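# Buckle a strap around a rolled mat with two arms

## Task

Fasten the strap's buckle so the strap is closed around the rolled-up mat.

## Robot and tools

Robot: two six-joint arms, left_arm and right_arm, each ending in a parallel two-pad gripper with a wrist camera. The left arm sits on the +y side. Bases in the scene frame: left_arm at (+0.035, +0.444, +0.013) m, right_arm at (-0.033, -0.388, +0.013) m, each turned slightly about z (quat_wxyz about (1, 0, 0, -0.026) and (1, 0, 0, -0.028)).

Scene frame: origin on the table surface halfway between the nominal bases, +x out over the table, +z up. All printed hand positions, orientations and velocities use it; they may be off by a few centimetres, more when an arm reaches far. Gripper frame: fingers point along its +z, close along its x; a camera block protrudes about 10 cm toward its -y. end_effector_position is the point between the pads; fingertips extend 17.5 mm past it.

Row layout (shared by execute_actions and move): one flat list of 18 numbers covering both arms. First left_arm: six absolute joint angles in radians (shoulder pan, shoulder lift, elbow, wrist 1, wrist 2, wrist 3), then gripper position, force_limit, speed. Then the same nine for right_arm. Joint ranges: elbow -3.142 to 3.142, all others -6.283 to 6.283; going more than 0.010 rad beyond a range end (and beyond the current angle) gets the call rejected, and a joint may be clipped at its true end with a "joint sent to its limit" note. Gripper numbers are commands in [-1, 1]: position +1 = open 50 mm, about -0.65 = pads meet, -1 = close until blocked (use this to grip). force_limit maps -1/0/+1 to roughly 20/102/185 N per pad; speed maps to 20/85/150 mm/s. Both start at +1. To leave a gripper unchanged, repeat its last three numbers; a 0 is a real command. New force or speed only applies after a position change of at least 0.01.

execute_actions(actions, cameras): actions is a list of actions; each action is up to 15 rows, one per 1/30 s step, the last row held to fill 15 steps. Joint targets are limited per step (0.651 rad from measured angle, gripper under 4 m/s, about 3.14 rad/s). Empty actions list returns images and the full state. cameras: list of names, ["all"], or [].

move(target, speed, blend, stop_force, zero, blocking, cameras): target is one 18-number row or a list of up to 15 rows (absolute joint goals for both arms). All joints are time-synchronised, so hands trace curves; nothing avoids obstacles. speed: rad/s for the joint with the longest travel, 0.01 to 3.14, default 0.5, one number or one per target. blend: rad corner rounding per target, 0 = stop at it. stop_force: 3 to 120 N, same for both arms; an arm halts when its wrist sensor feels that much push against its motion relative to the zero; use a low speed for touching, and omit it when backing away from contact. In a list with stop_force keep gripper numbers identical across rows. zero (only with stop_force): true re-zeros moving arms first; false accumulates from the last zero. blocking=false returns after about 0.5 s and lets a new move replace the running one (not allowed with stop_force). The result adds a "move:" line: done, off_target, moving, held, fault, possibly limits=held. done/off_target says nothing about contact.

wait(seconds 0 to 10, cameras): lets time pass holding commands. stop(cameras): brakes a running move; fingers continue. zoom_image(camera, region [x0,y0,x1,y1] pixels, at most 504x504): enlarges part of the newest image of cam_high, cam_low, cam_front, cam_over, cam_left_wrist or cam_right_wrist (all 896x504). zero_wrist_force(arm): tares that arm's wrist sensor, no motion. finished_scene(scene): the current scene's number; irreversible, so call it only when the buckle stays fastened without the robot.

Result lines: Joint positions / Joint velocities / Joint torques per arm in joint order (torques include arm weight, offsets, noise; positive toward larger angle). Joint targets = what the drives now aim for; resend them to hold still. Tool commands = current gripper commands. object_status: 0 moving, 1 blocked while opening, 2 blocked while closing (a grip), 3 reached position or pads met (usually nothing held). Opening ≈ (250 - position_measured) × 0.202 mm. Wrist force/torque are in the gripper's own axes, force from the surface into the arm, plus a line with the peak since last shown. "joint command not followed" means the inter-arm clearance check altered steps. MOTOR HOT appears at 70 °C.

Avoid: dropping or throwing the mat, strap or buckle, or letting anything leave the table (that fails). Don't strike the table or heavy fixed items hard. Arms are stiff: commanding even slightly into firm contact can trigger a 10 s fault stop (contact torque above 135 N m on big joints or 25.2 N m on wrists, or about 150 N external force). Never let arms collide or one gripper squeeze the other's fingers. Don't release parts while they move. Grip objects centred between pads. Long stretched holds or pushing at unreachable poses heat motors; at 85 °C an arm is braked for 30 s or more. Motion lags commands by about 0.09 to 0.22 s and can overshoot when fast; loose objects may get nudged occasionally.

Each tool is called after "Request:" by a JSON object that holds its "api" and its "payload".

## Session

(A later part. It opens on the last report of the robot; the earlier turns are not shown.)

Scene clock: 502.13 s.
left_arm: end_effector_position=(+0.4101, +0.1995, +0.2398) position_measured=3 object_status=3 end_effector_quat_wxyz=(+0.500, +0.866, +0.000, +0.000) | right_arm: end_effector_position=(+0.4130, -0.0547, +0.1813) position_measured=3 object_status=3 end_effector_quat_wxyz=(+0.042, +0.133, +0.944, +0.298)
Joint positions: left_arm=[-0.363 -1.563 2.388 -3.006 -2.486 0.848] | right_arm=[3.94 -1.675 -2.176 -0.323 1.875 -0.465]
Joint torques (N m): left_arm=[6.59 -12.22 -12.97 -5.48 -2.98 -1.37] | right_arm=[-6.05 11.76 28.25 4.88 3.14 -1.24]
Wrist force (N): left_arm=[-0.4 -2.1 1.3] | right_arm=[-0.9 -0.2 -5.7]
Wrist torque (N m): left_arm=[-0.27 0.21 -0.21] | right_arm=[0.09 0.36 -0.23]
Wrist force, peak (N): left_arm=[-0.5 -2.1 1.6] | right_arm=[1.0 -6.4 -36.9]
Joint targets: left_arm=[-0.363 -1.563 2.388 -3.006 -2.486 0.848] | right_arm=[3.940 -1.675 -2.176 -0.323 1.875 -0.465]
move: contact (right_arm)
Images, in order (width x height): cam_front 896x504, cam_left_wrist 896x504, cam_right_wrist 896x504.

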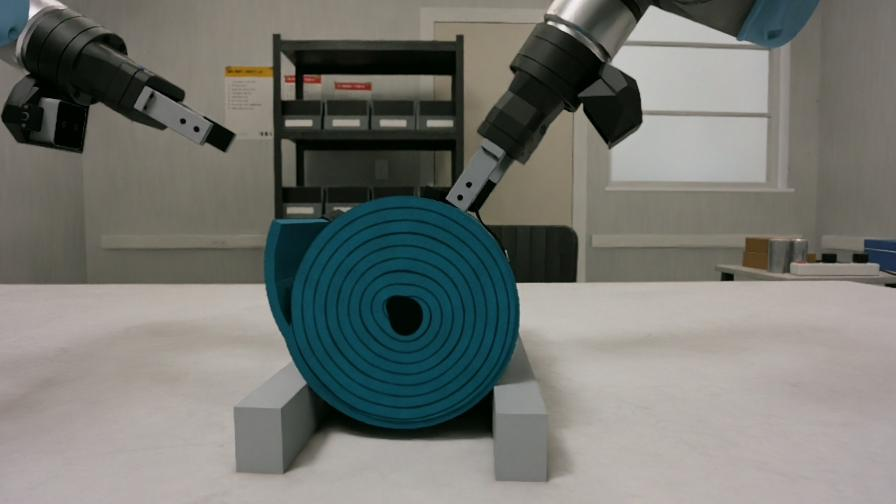

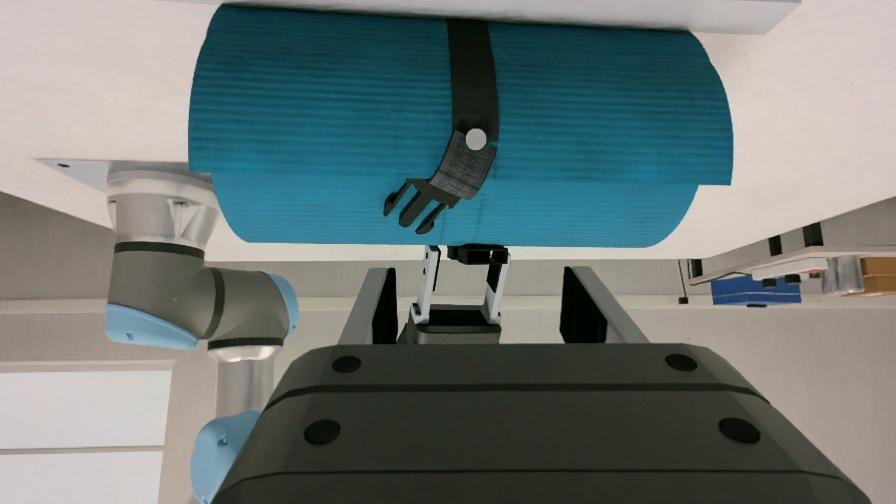

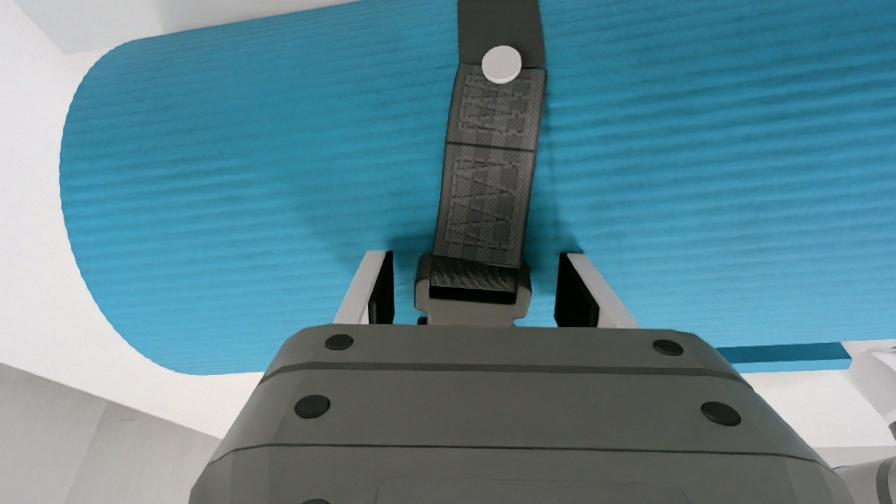

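Request:
{"api": "move", "payload": {"target": [[-0.3635,-1.5635,2.3884,-3.0058,-2.4858,0.8481,1,1,1,3.9386,-1.6702,-2.1757,-0.3285,1.8757,-0.4663,1,1,1],[-0.3635,-1.5635,2.3884,-3.0058,-2.4858,0.8481,1,1,1,3.9386,-1.6702,-2.1757,-0.3285,1.8757,-0.4663,-1,-0.7,-1]], "speed": 0.08, "cameras": ["cam_right_wrist", "cam_front", "cam_left_wrist"]}}

Request:
{"api": "zoom_image", "payload": {"camera": "cam_right_wrist", "region": [320, 150, 640, 340]}}

Request:
{"api": "zoom_image", "payload": {"camera": "cam_left_wrist", "region": [360, 100, 580, 350]}}

Scene clock: 514.23 s.
left_arm: end_effector_position=(+0.4101, +0.1995, +0.2398) position_measured=3 object_status=3 end_effector_quat_wxyz=(+0.500, +0.866, +0.000, +0.000) | right_arm: end_effector_position=(+0.4126, -0.0555, +0.1830) position_measured=85 object_status=2 end_effector_quat_wxyz=(+0.042, +0.133, +0.944, +0.298)
Joint positions: left_arm=[-0.363 -1.563 2.388 -3.006 -2.486 0.848] | right_arm=[3.939 -1.67 -2.176 -0.328 1.876 -0.466]
Joint torques (N m): left_arm=[5.69 -12.48 -12.16 -5.54 -2.98 -1.01] | right_arm=[-1.56 14.14 25.73 5.13 1.5 0.79]
Wrist force (N): left_arm=[-0.5 -1.9 1.5] | right_arm=[-1.0 0.4 0.1]
Wrist torque (N m): left_arm=[-0.24 0.21 -0.21] | right_arm=[0.01 0.19 -0.15]
Wrist force, peak (N): left_arm=[-0.5 -2.1 1.6] | right_arm=[-0.9 -0.4 -6.2]
Joint targets: left_arm=[-0.363 -1.563 2.388 -3.006 -2.486 0.848] | right_arm=[3.939 -1.670 -2.176 -0.329 1.876 -0.466]
move: done
Images, in order (width x height): cam_front 896x504, cam_left_wrist 896x504, cam_right_wrist 896x504.

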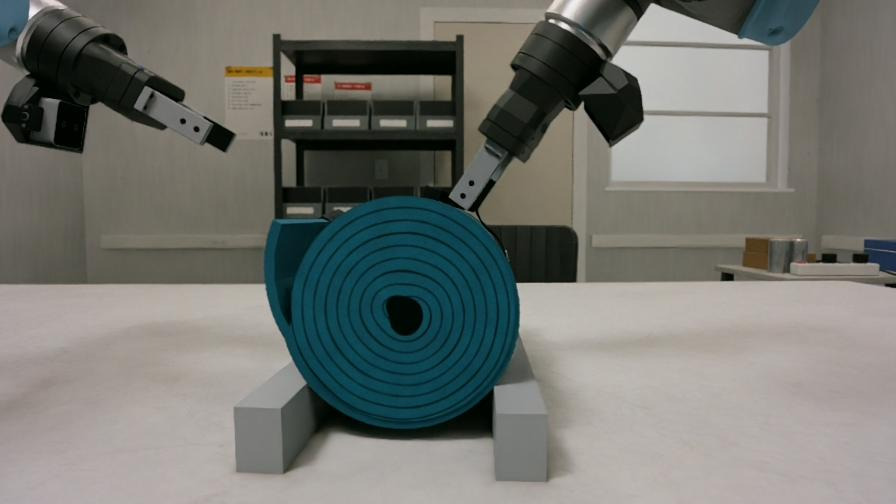

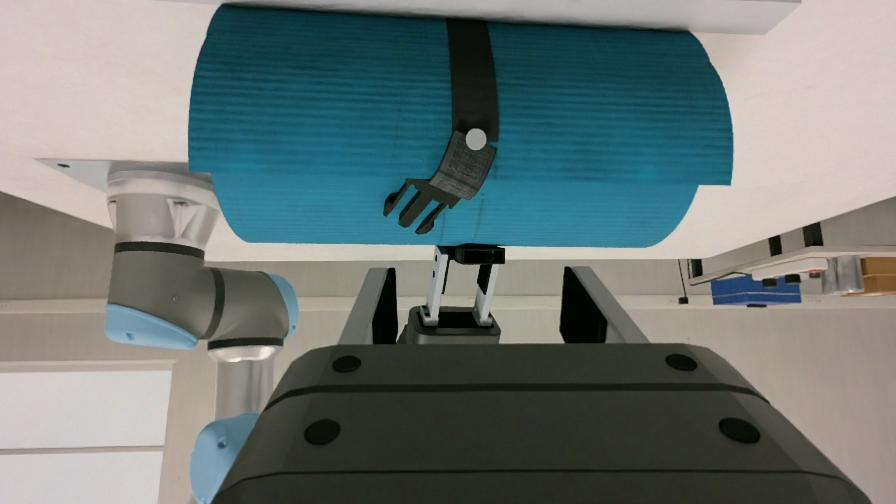

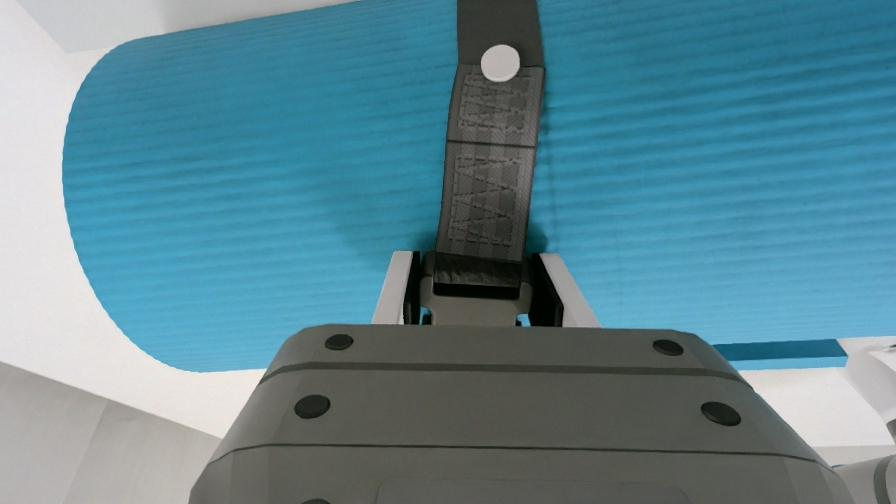

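Scaled by 1.575.

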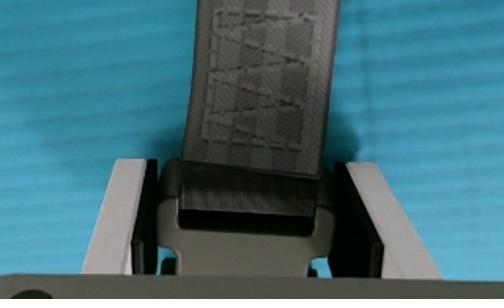

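Scaled by 2.016.

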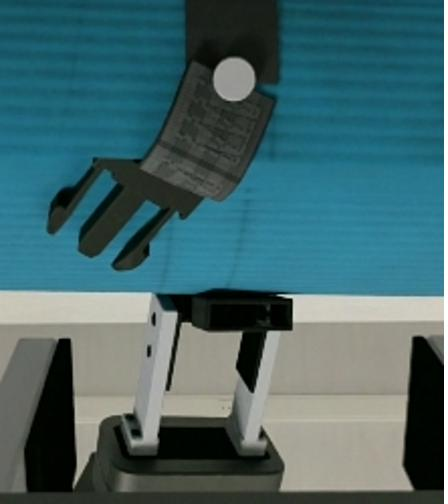

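Request:
{"api": "move", "payload": {"target": [-0.6932,-1.5678,2.3612,-2.9825,-2.1328,1.0803,1,1,1,3.9386,-1.6702,-2.1757,-0.3285,1.8757,-0.4663,-1,-0.7,-1], "speed": 0.4, "cameras": ["cam_right_wrist", "cam_front", "cam_left_wrist", "cam_over"]}}

Request:
{"api": "zoom_image", "payload": {"camera": "cam_left_wrist", "region": [330, 100, 630, 350]}}

Scene clock: 565.57 s.
left_arm: end_effector_position=(+0.3883, +0.1115, +0.1999) position_measured=3 object_status=3 end_effector_quat_wxyz=(+0.385, +0.897, -0.200, +0.085) | right_arm: end_effector_position=(+0.4126, -0.0555, +0.1830) position_measured=85 object_status=2 end_effector_quat_wxyz=(+0.042, +0.133, +0.944, +0.298)
Joint positions: left_arm=[-0.693 -1.568 2.361 -2.982 -2.133 1.08] | right_arm=[3.939 -1.67 -2.176 -0.328 1.876 -0.466]
Joint torques (N m): left_arm=[-5.55 -25.73 -12.26 -5.61 0.61 -1.07] | right_arm=[4.87 13.8 16.38 4.67 -1.62 0.77]
Wrist force (N): left_arm=[-0.2 -1.6 0.9] | right_arm=[-0.8 0.6 0.0]
Wrist torque (N m): left_arm=[-0.24 0.11 -0.06] | right_arm=[0.04 0.17 -0.15]
Wrist force, peak (N): left_arm=[-0.4 -2.2 1.5] | right_arm=[-1.2 0.6 0.0]
Joint targets: left_arm=[-0.693 -1.568 2.361 -2.982 -2.133 1.080] | right_arm=[3.939 -1.670 -2.176 -0.329 1.876 -0.466]
move: done
Images, in order (width x height): cam_front 896x504, cam_over 896x504, cam_left_wrist 896x504, cam_right_wrist 896x504.

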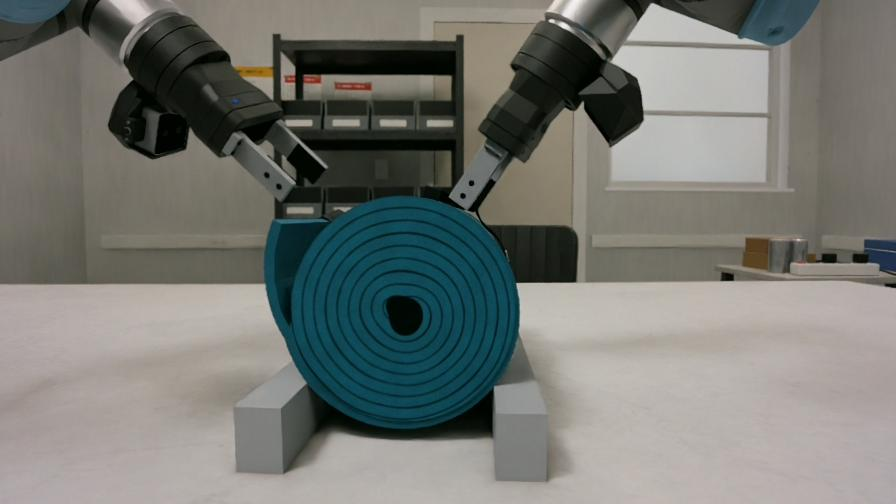

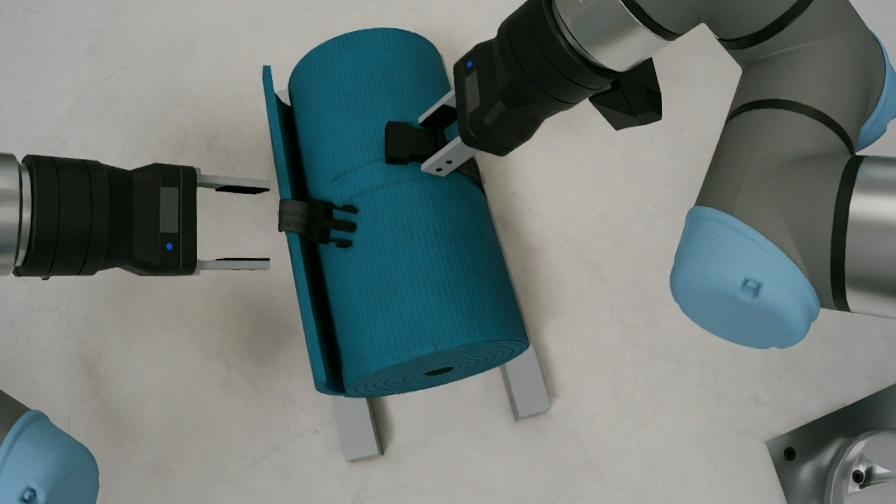

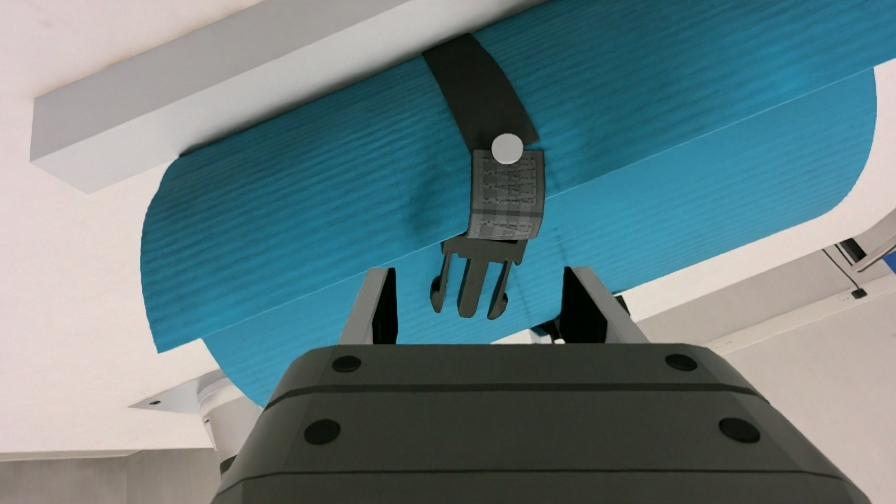

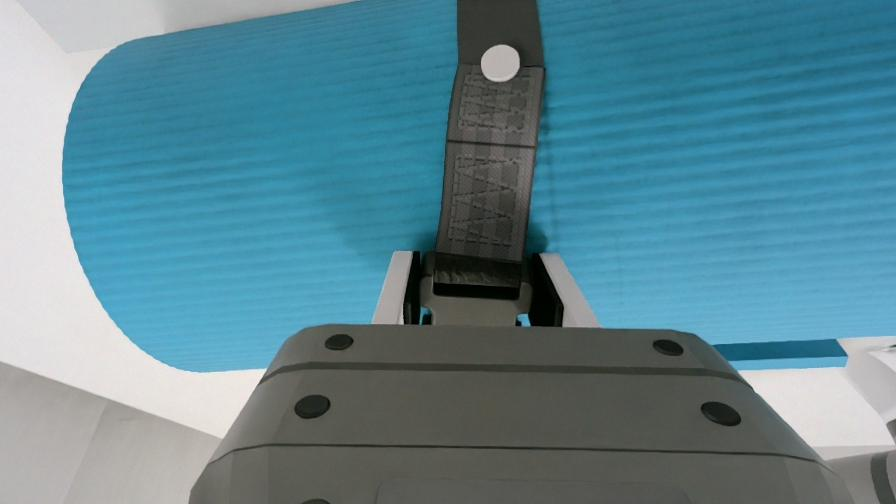

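Scaled by 1.680.

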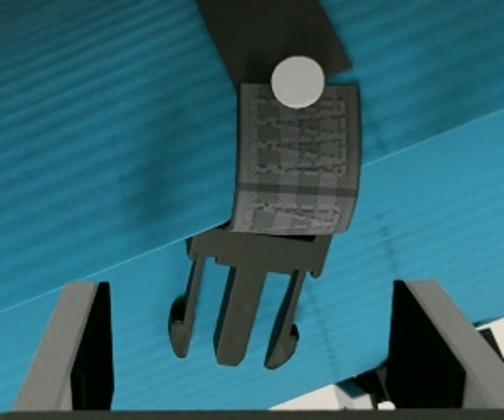

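Request:
{"api": "zoom_image", "payload": {"camera": "cam_left_wrist", "region": [410, 210, 560, 340]}}

Request:
{"api": "zoom_image", "payload": {"camera": "cam_over", "region": [260, 170, 400, 280]}}

Scaled by 3.360.

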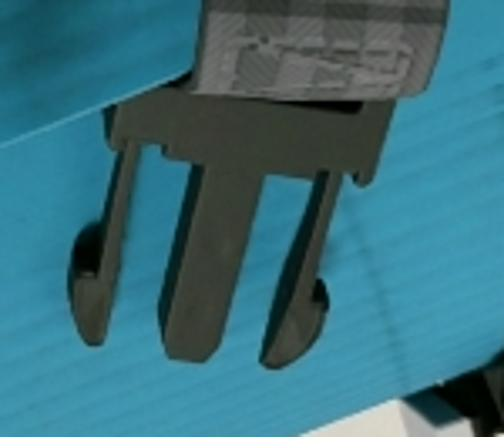

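Scaled by 3.600.

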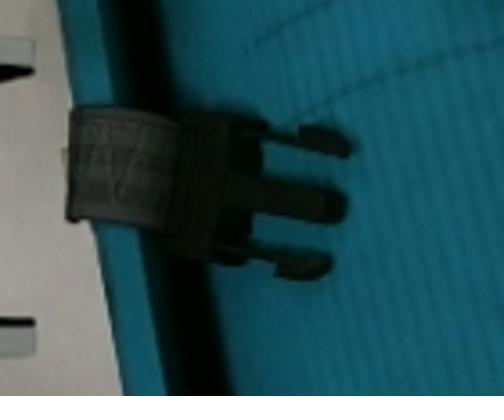

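Request:
{"api": "move", "payload": {"target": [-0.6651,-1.4683,2.301,-3.007,-2.1489,1.2823,1,1,1,3.9386,-1.6702,-2.1757,-0.3285,1.8757,-0.4663,-1,-0.7,-1], "speed": 0.3, "cameras": ["cam_front", "cam_left_wrist", "cam_over"]}}

Request:
{"api": "zoom_image", "payload": {"camera": "cam_left_wrist", "region": [360, 200, 600, 350]}}

Request:
{"api": "zoom_image", "payload": {"camera": "cam_front", "region": [240, 120, 420, 280]}}

Request:
{"api": "zoom_image", "payload": {"camera": "cam_over", "region": [220, 110, 420, 290]}}

Scene clock: 610.60 s.
left_arm: end_effector_position=(+0.4163, +0.1005, +0.1858) position_measured=3 object_status=3 end_effector_quat_wxyz=(+0.376, +0.876, -0.277, +0.119) | right_arm: end_effector_position=(+0.4126, -0.0555, +0.1830) position_measured=85 object_status=2 end_effector_quat_wxyz=(+0.042, +0.133, +0.944, +0.298)
Joint positions: left_arm=[-0.665 -1.468 2.301 -3.007 -2.149 1.282] | right_arm=[3.939 -1.67 -2.176 -0.328 1.876 -0.466]
Joint torques (N m): left_arm=[-7.73 -30.98 -12.65 -1.33 0.69 -0.46] | right_arm=[4.93 14.08 14.43 4.11 -1.65 0.71]
Motor temperatures (°C): left_arm=[28 34 32 34 37 34] | right_arm=[39 36 26 30 45 40]
Wrist force (N): left_arm=[-0.2 -1.3 0.5] | right_arm=[-1.2 0.5 -0.1]
Wrist torque (N m): left_arm=[-0.21 0.12 -0.04] | right_arm=[0.02 0.23 -0.15]
Wrist force, peak (N): left_arm=[0.4 -1.8 1.2] | right_arm=[-1.2 0.6 -0.1]
Joint targets: left_arm=[-0.665 -1.468 2.301 -3.007 -2.149 1.282] | right_arm=[3.939 -1.670 -2.176 -0.329 1.876 -0.466]
move: done
Images, in order (width x height): cam_front 896x504, cam_over 896x504, cam_left_wrist 896x504.

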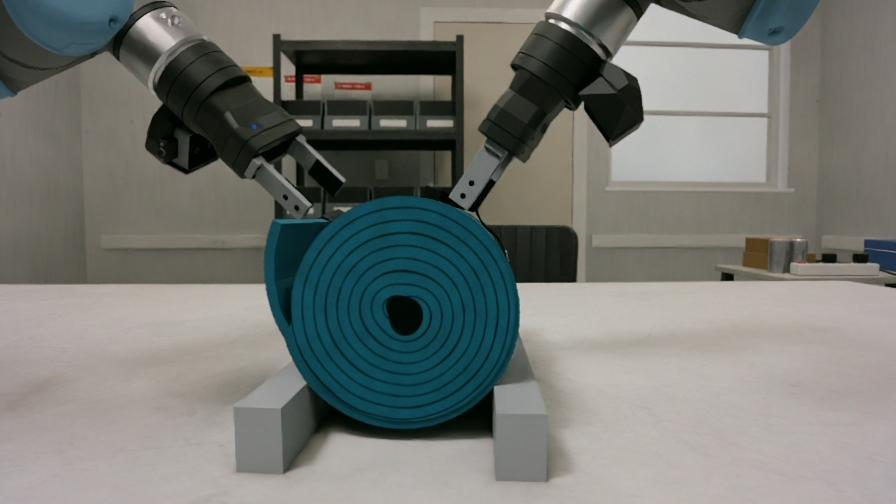

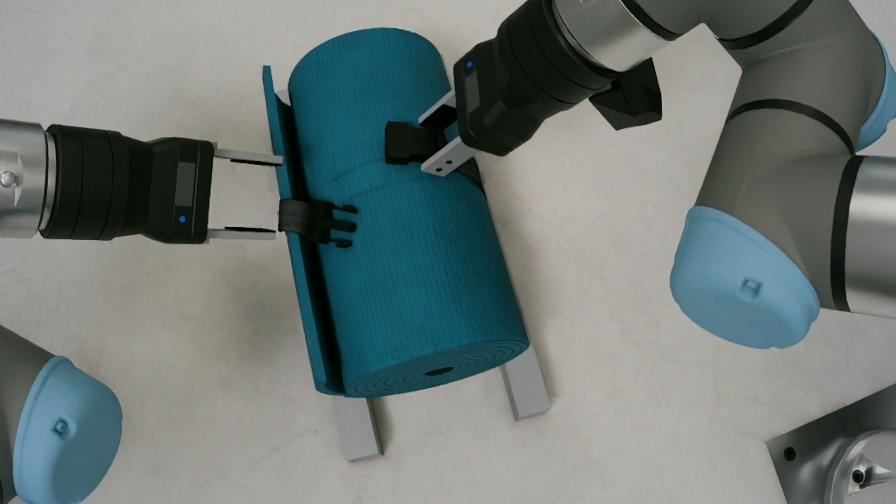

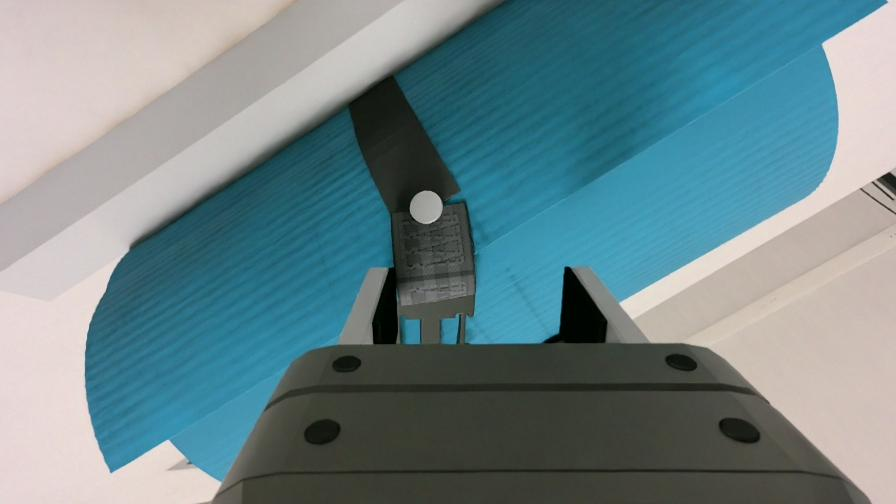

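Scaled by 2.100.

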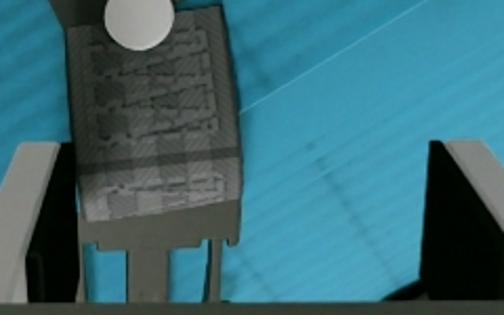

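Scaled by 2.800.

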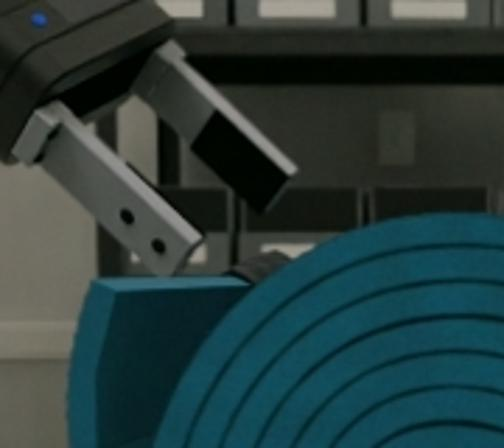

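Scaled by 2.520.

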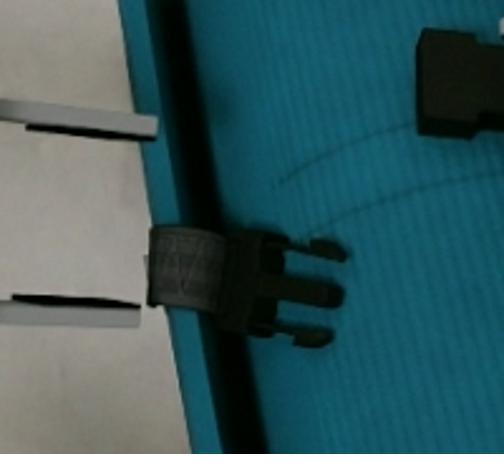

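Request:
{"api": "move", "payload": {"target": [-0.7204,-1.4599,2.3467,-3.0895,-2.1168,1.2291,1,1,1,3.9386,-1.6702,-2.1757,-0.3285,1.8757,-0.4663,-1,-0.7,-1], "speed": 0.15, "stop_force": 10, "cameras": ["cam_front", "cam_left_wrist", "cam_over"]}}

Request:
{"api": "zoom_image", "payload": {"camera": "cam_left_wrist", "region": [360, 200, 600, 350]}}

Request:
{"api": "zoom_image", "payload": {"camera": "cam_front", "region": [240, 120, 420, 280]}}

Request:
{"api": "zoom_image", "payload": {"camera": "cam_over", "region": [220, 110, 420, 290]}}

Scene clock: 638.07 s.
left_arm: end_effector_position=(+0.3969, +0.0896, +0.1738) position_measured=3 object_status=3 end_effector_quat_wxyz=(+0.376, +0.876, -0.277, +0.119) | right_arm: end_effector_position=(+0.4126, -0.0555, +0.1830) position_measured=85 object_status=2 end_effector_quat_wxyz=(+0.042, +0.133, +0.944, +0.298)
Joint positions: left_arm=[-0.72 -1.46 2.347 -3.089 -2.117 1.229] | right_arm=[3.939 -1.67 -2.176 -0.328 1.876 -0.466]
Joint torques (N m): left_arm=[9.21 -31.07 -24.67 -2.57 -2.53 2.46] | right_arm=[4.9 14.41 14.44 3.52 -1.54 0.72]
Wrist force (N): left_arm=[-0.3 -1.4 0.4] | right_arm=[-1.1 0.5 0.0]
Wrist torque (N m): left_arm=[-0.24 0.10 -0.09] | right_arm=[0.02 0.21 -0.15]
Wrist force, peak (N): left_arm=[0.4 -1.8 0.2] | right_arm=[-1.1 0.9 0.0]
Joint targets: left_arm=[-0.720 -1.460 2.347 -3.090 -2.117 1.229] | right_arm=[3.939 -1.670 -2.176 -0.329 1.876 -0.466]
move: done
Images, in order (width x height): cam_front 896x504, cam_over 896x504, cam_left_wrist 896x504.

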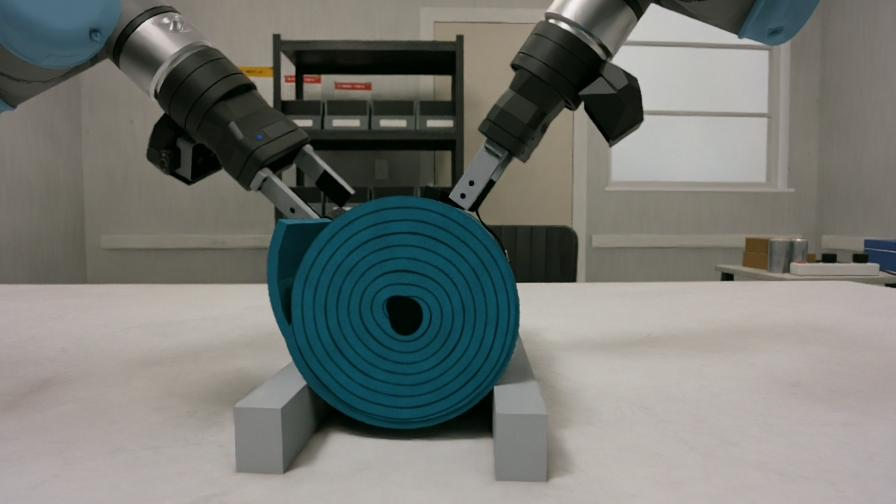

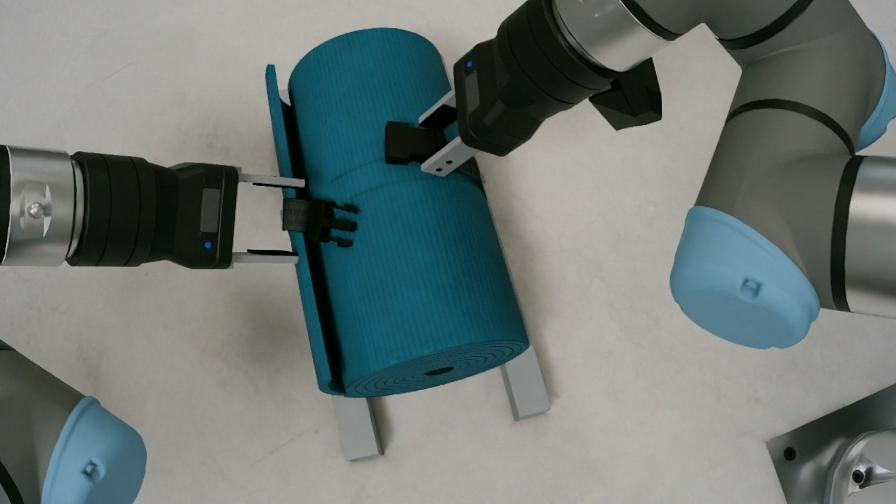

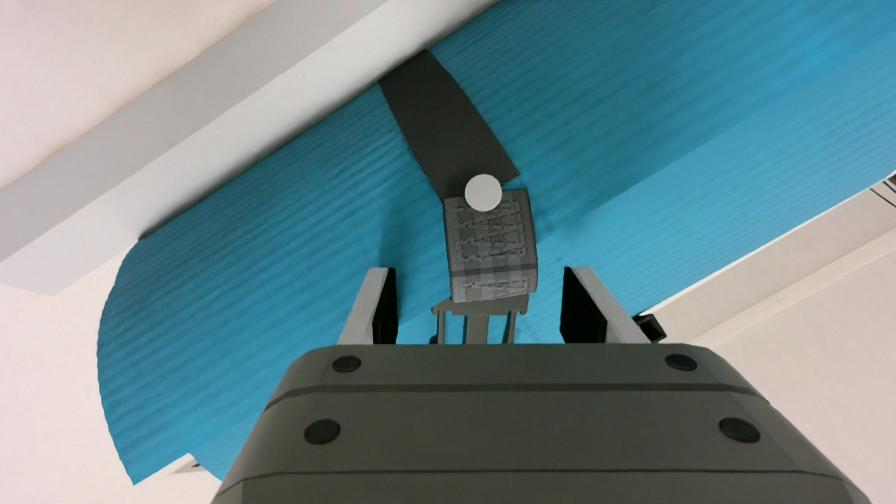

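Scaled by 2.100.

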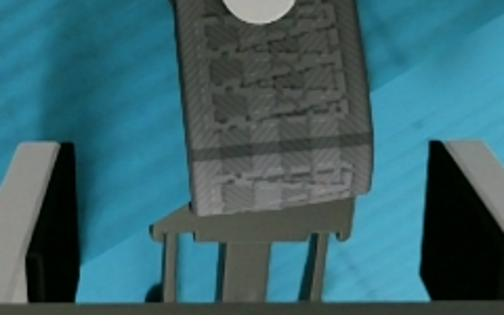

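Scaled by 2.800.

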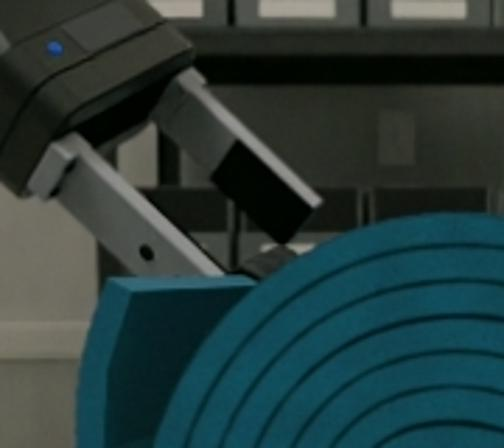

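Scaled by 2.520.

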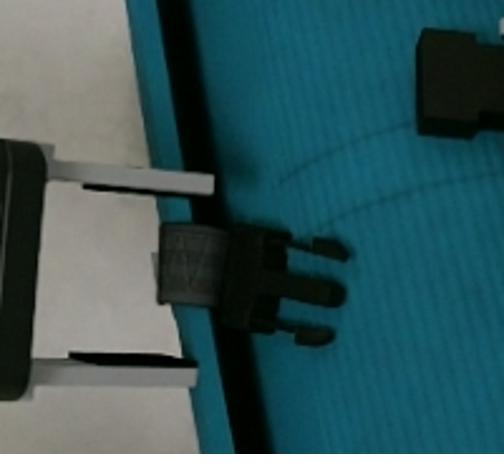

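Request:
{"api": "move", "payload": {"target": [-0.7494,-1.413,2.3428,-3.1464,-2.0994,1.2019,1,1,1,3.9386,-1.6702,-2.1757,-0.3285,1.8757,-0.4663,-1,-0.7,-1], "speed": 0.1, "stop_force": 12, "cameras": ["cam_front", "cam_left_wrist", "cam_over"]}}

Request:
{"api": "zoom_image", "payload": {"camera": "cam_left_wrist", "region": [360, 200, 600, 350]}}

Request:
{"api": "zoom_image", "payload": {"camera": "cam_front", "region": [240, 120, 420, 280]}}

Request:
{"api": "zoom_image", "payload": {"camera": "cam_over", "region": [220, 110, 420, 290]}}

Scene clock: 653.93 s.
left_arm: end_effector_position=(+0.3965, +0.0819, +0.1676) position_measured=3 object_status=3 end_effector_quat_wxyz=(+0.376, +0.876, -0.277, +0.119) | right_arm: end_effector_position=(+0.4126, -0.0555, +0.1830) position_measured=85 object_status=2 end_effector_quat_wxyz=(+0.042, +0.133, +0.944, +0.298)
Joint positions: left_arm=[-0.736 -1.435 2.345 -3.12 -2.108 1.215] | right_arm=[3.939 -1.67 -2.176 -0.328 1.876 -0.466]
Joint torques (N m): left_arm=[-5.84 -11.79 -8.1 -4.68 -1.04 -1.35] | right_arm=[5.36 14.79 14.66 2.97 -1.49 0.62]
Wrist force (N): left_arm=[1.3 1.7 -9.8] | right_arm=[-0.9 0.6 0.2]
Wrist torque (N m): left_arm=[-0.30 -0.20 -0.25] | right_arm=[0.06 0.20 -0.16]
Wrist force, peak (N): left_arm=[1.0 3.3 -26.9] | right_arm=[-1.2 0.7 0.0]
Joint targets: left_arm=[-0.736 -1.435 2.345 -3.120 -2.108 1.215] | right_arm=[3.939 -1.670 -2.176 -0.329 1.876 -0.466]
move: contact (left_arm); left_arm: the wrist 1 is farthest, 0.027 rad from its target
Images, in order (width x height): cam_front 896x504, cam_over 896x504, cam_left_wrist 896x504.

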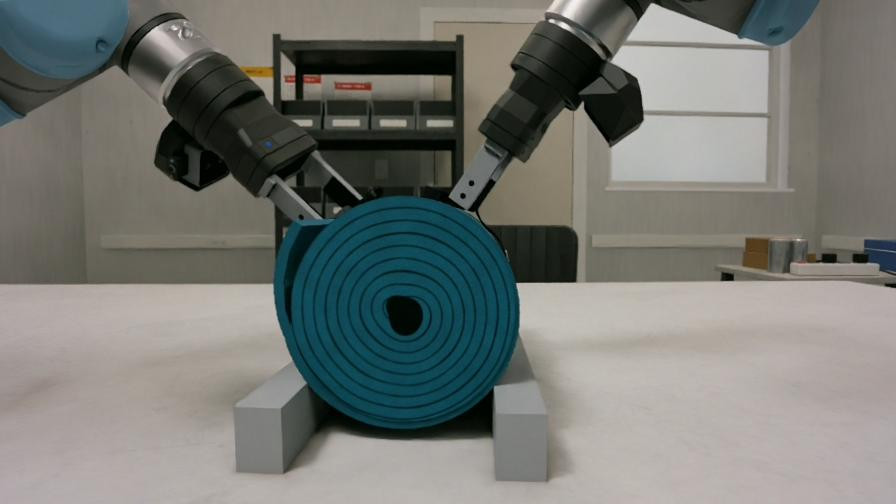

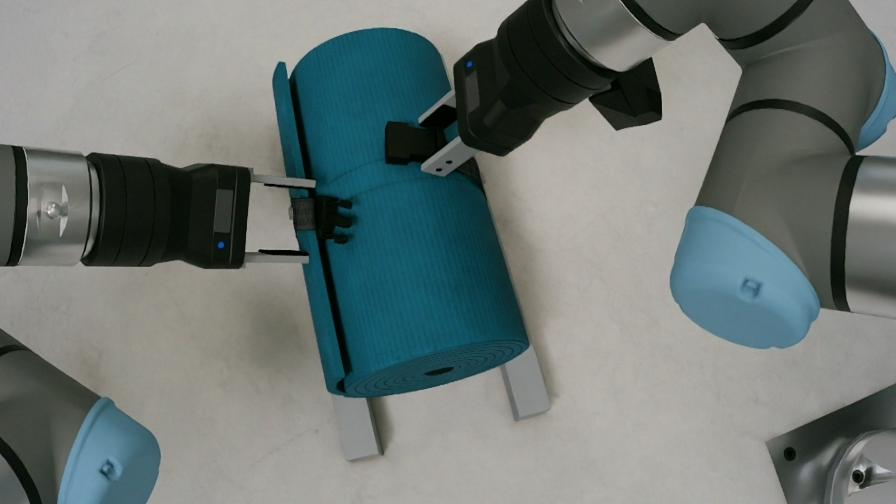

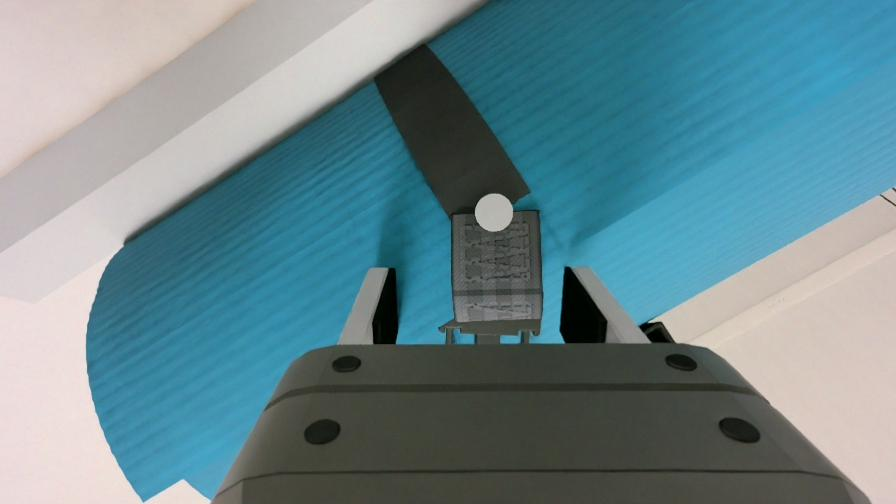

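Scaled by 2.100.

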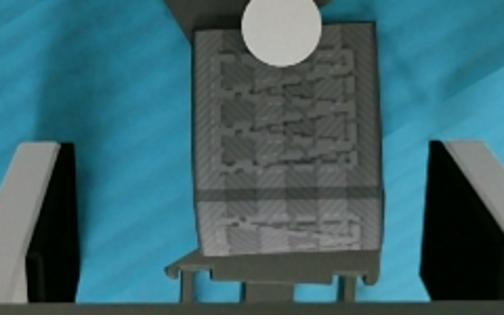

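Scaled by 2.800.

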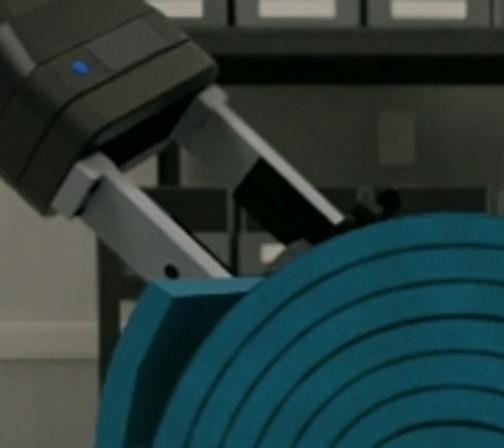

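Scaled by 2.520.

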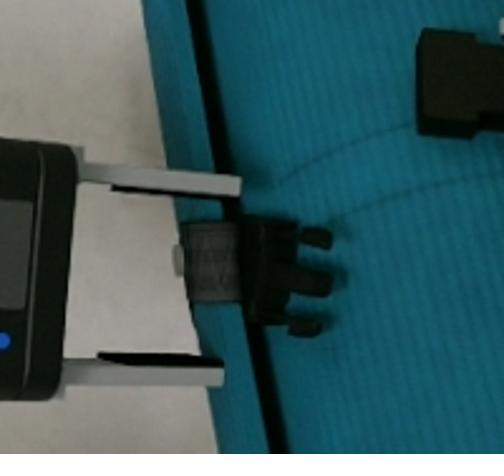

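Request:
{"api": "move", "payload": {"target": [-0.6651,-1.4683,2.301,-3.007,-2.1489,1.2823,1,1,1,3.9386,-1.6702,-2.1757,-0.3285,1.8757,-0.4663,-1,-0.7,-1], "speed": 0.15, "cameras": ["cam_front", "cam_left_wrist", "cam_over"]}}

Request:
{"api": "zoom_image", "payload": {"camera": "cam_over", "region": [220, 110, 420, 290]}}

Request:
{"api": "zoom_image", "payload": {"camera": "cam_front", "region": [240, 120, 420, 280]}}

Scene clock: 672.83 s.
left_arm: end_effector_position=(+0.4163, +0.1005, +0.1859) position_measured=3 object_status=3 end_effector_quat_wxyz=(+0.376, +0.876, -0.277, +0.119) | right_arm: end_effector_position=(+0.4126, -0.0555, +0.1830) position_measured=85 object_status=2 end_effector_quat_wxyz=(+0.042, +0.133, +0.944, +0.298)
Joint positions: left_arm=[-0.665 -1.468 2.301 -3.007 -2.149 1.282] | right_arm=[3.939 -1.67 -2.176 -0.328 1.876 -0.466]
Joint torques (N m): left_arm=[-8.37 -16.73 -11.02 -6.15 0.5 -2.46] | right_arm=[5.49 15.04 14.89 2.64 -1.43 0.59]
Wrist force (N): left_arm=[0.1 -1.4 0.5] | right_arm=[-0.7 0.6 0.0]
Wrist torque (N m): left_arm=[-0.22 0.08 -0.13] | right_arm=[0.04 0.17 -0.15]
Wrist force, peak (N): left_arm=[1.4 1.8 -10.4] | right_arm=[-1.0 0.8 -0.1]
Joint targets: left_arm=[-0.665 -1.468 2.301 -3.007 -2.149 1.282] | right_arm=[3.939 -1.670 -2.176 -0.329 1.876 -0.466]
move: done
Images, in order (width x height): cam_front 896x504, cam_over 896x504, cam_left_wrist 896x504.

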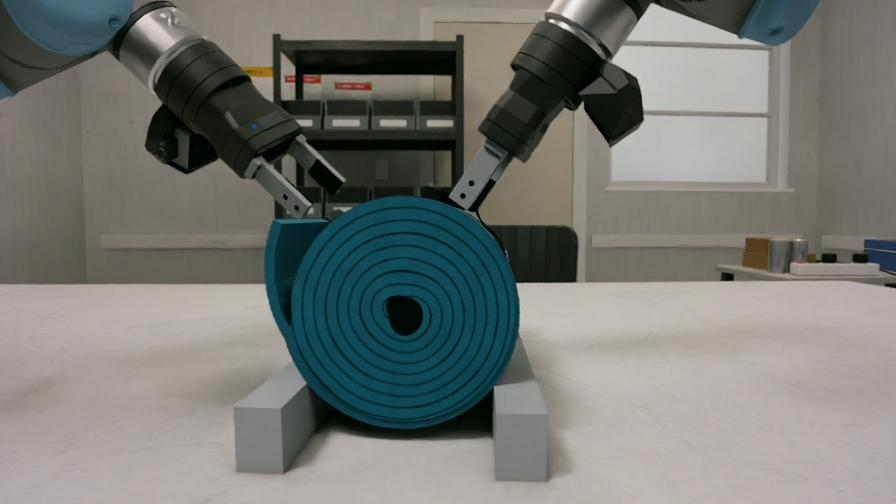

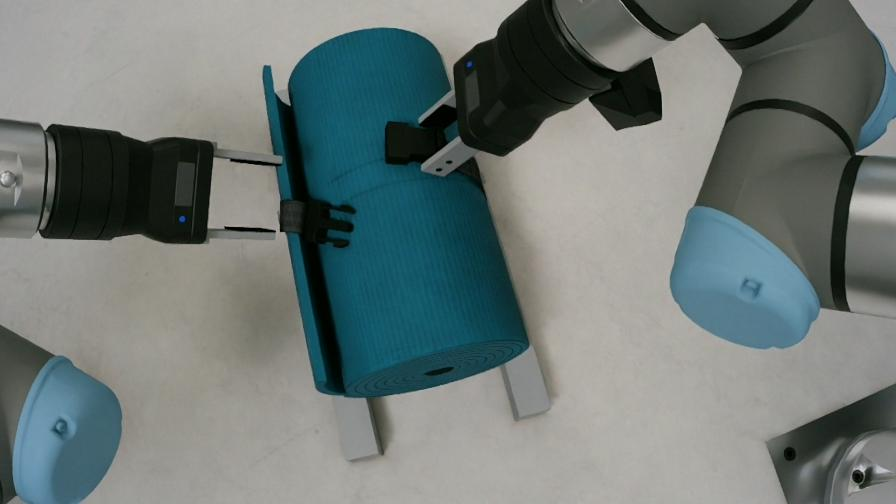

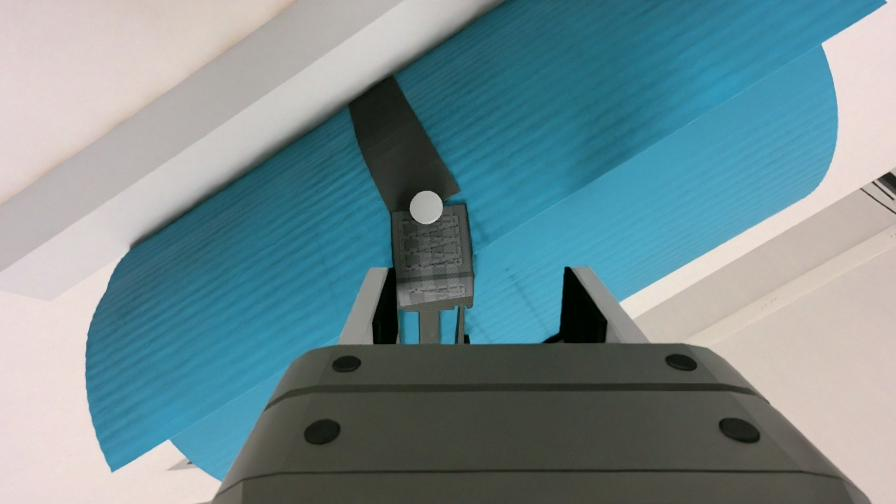

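Scaled by 2.520.

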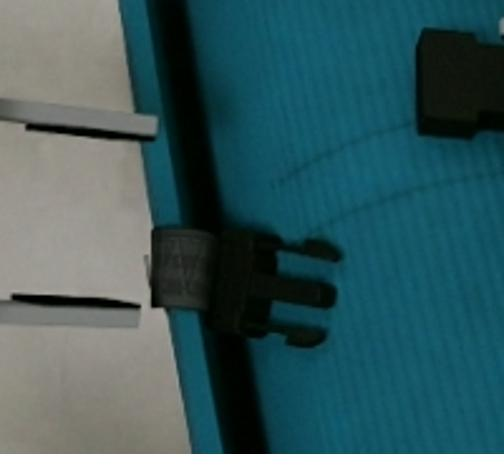

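Scaled by 2.800.

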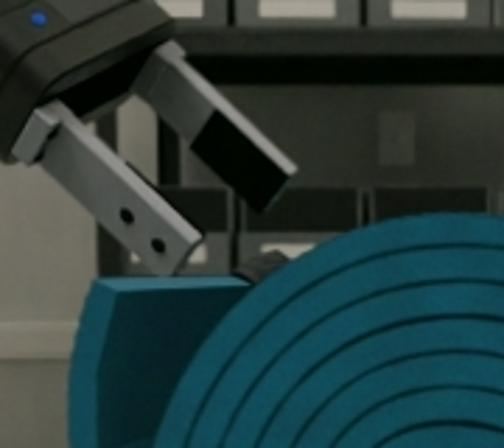

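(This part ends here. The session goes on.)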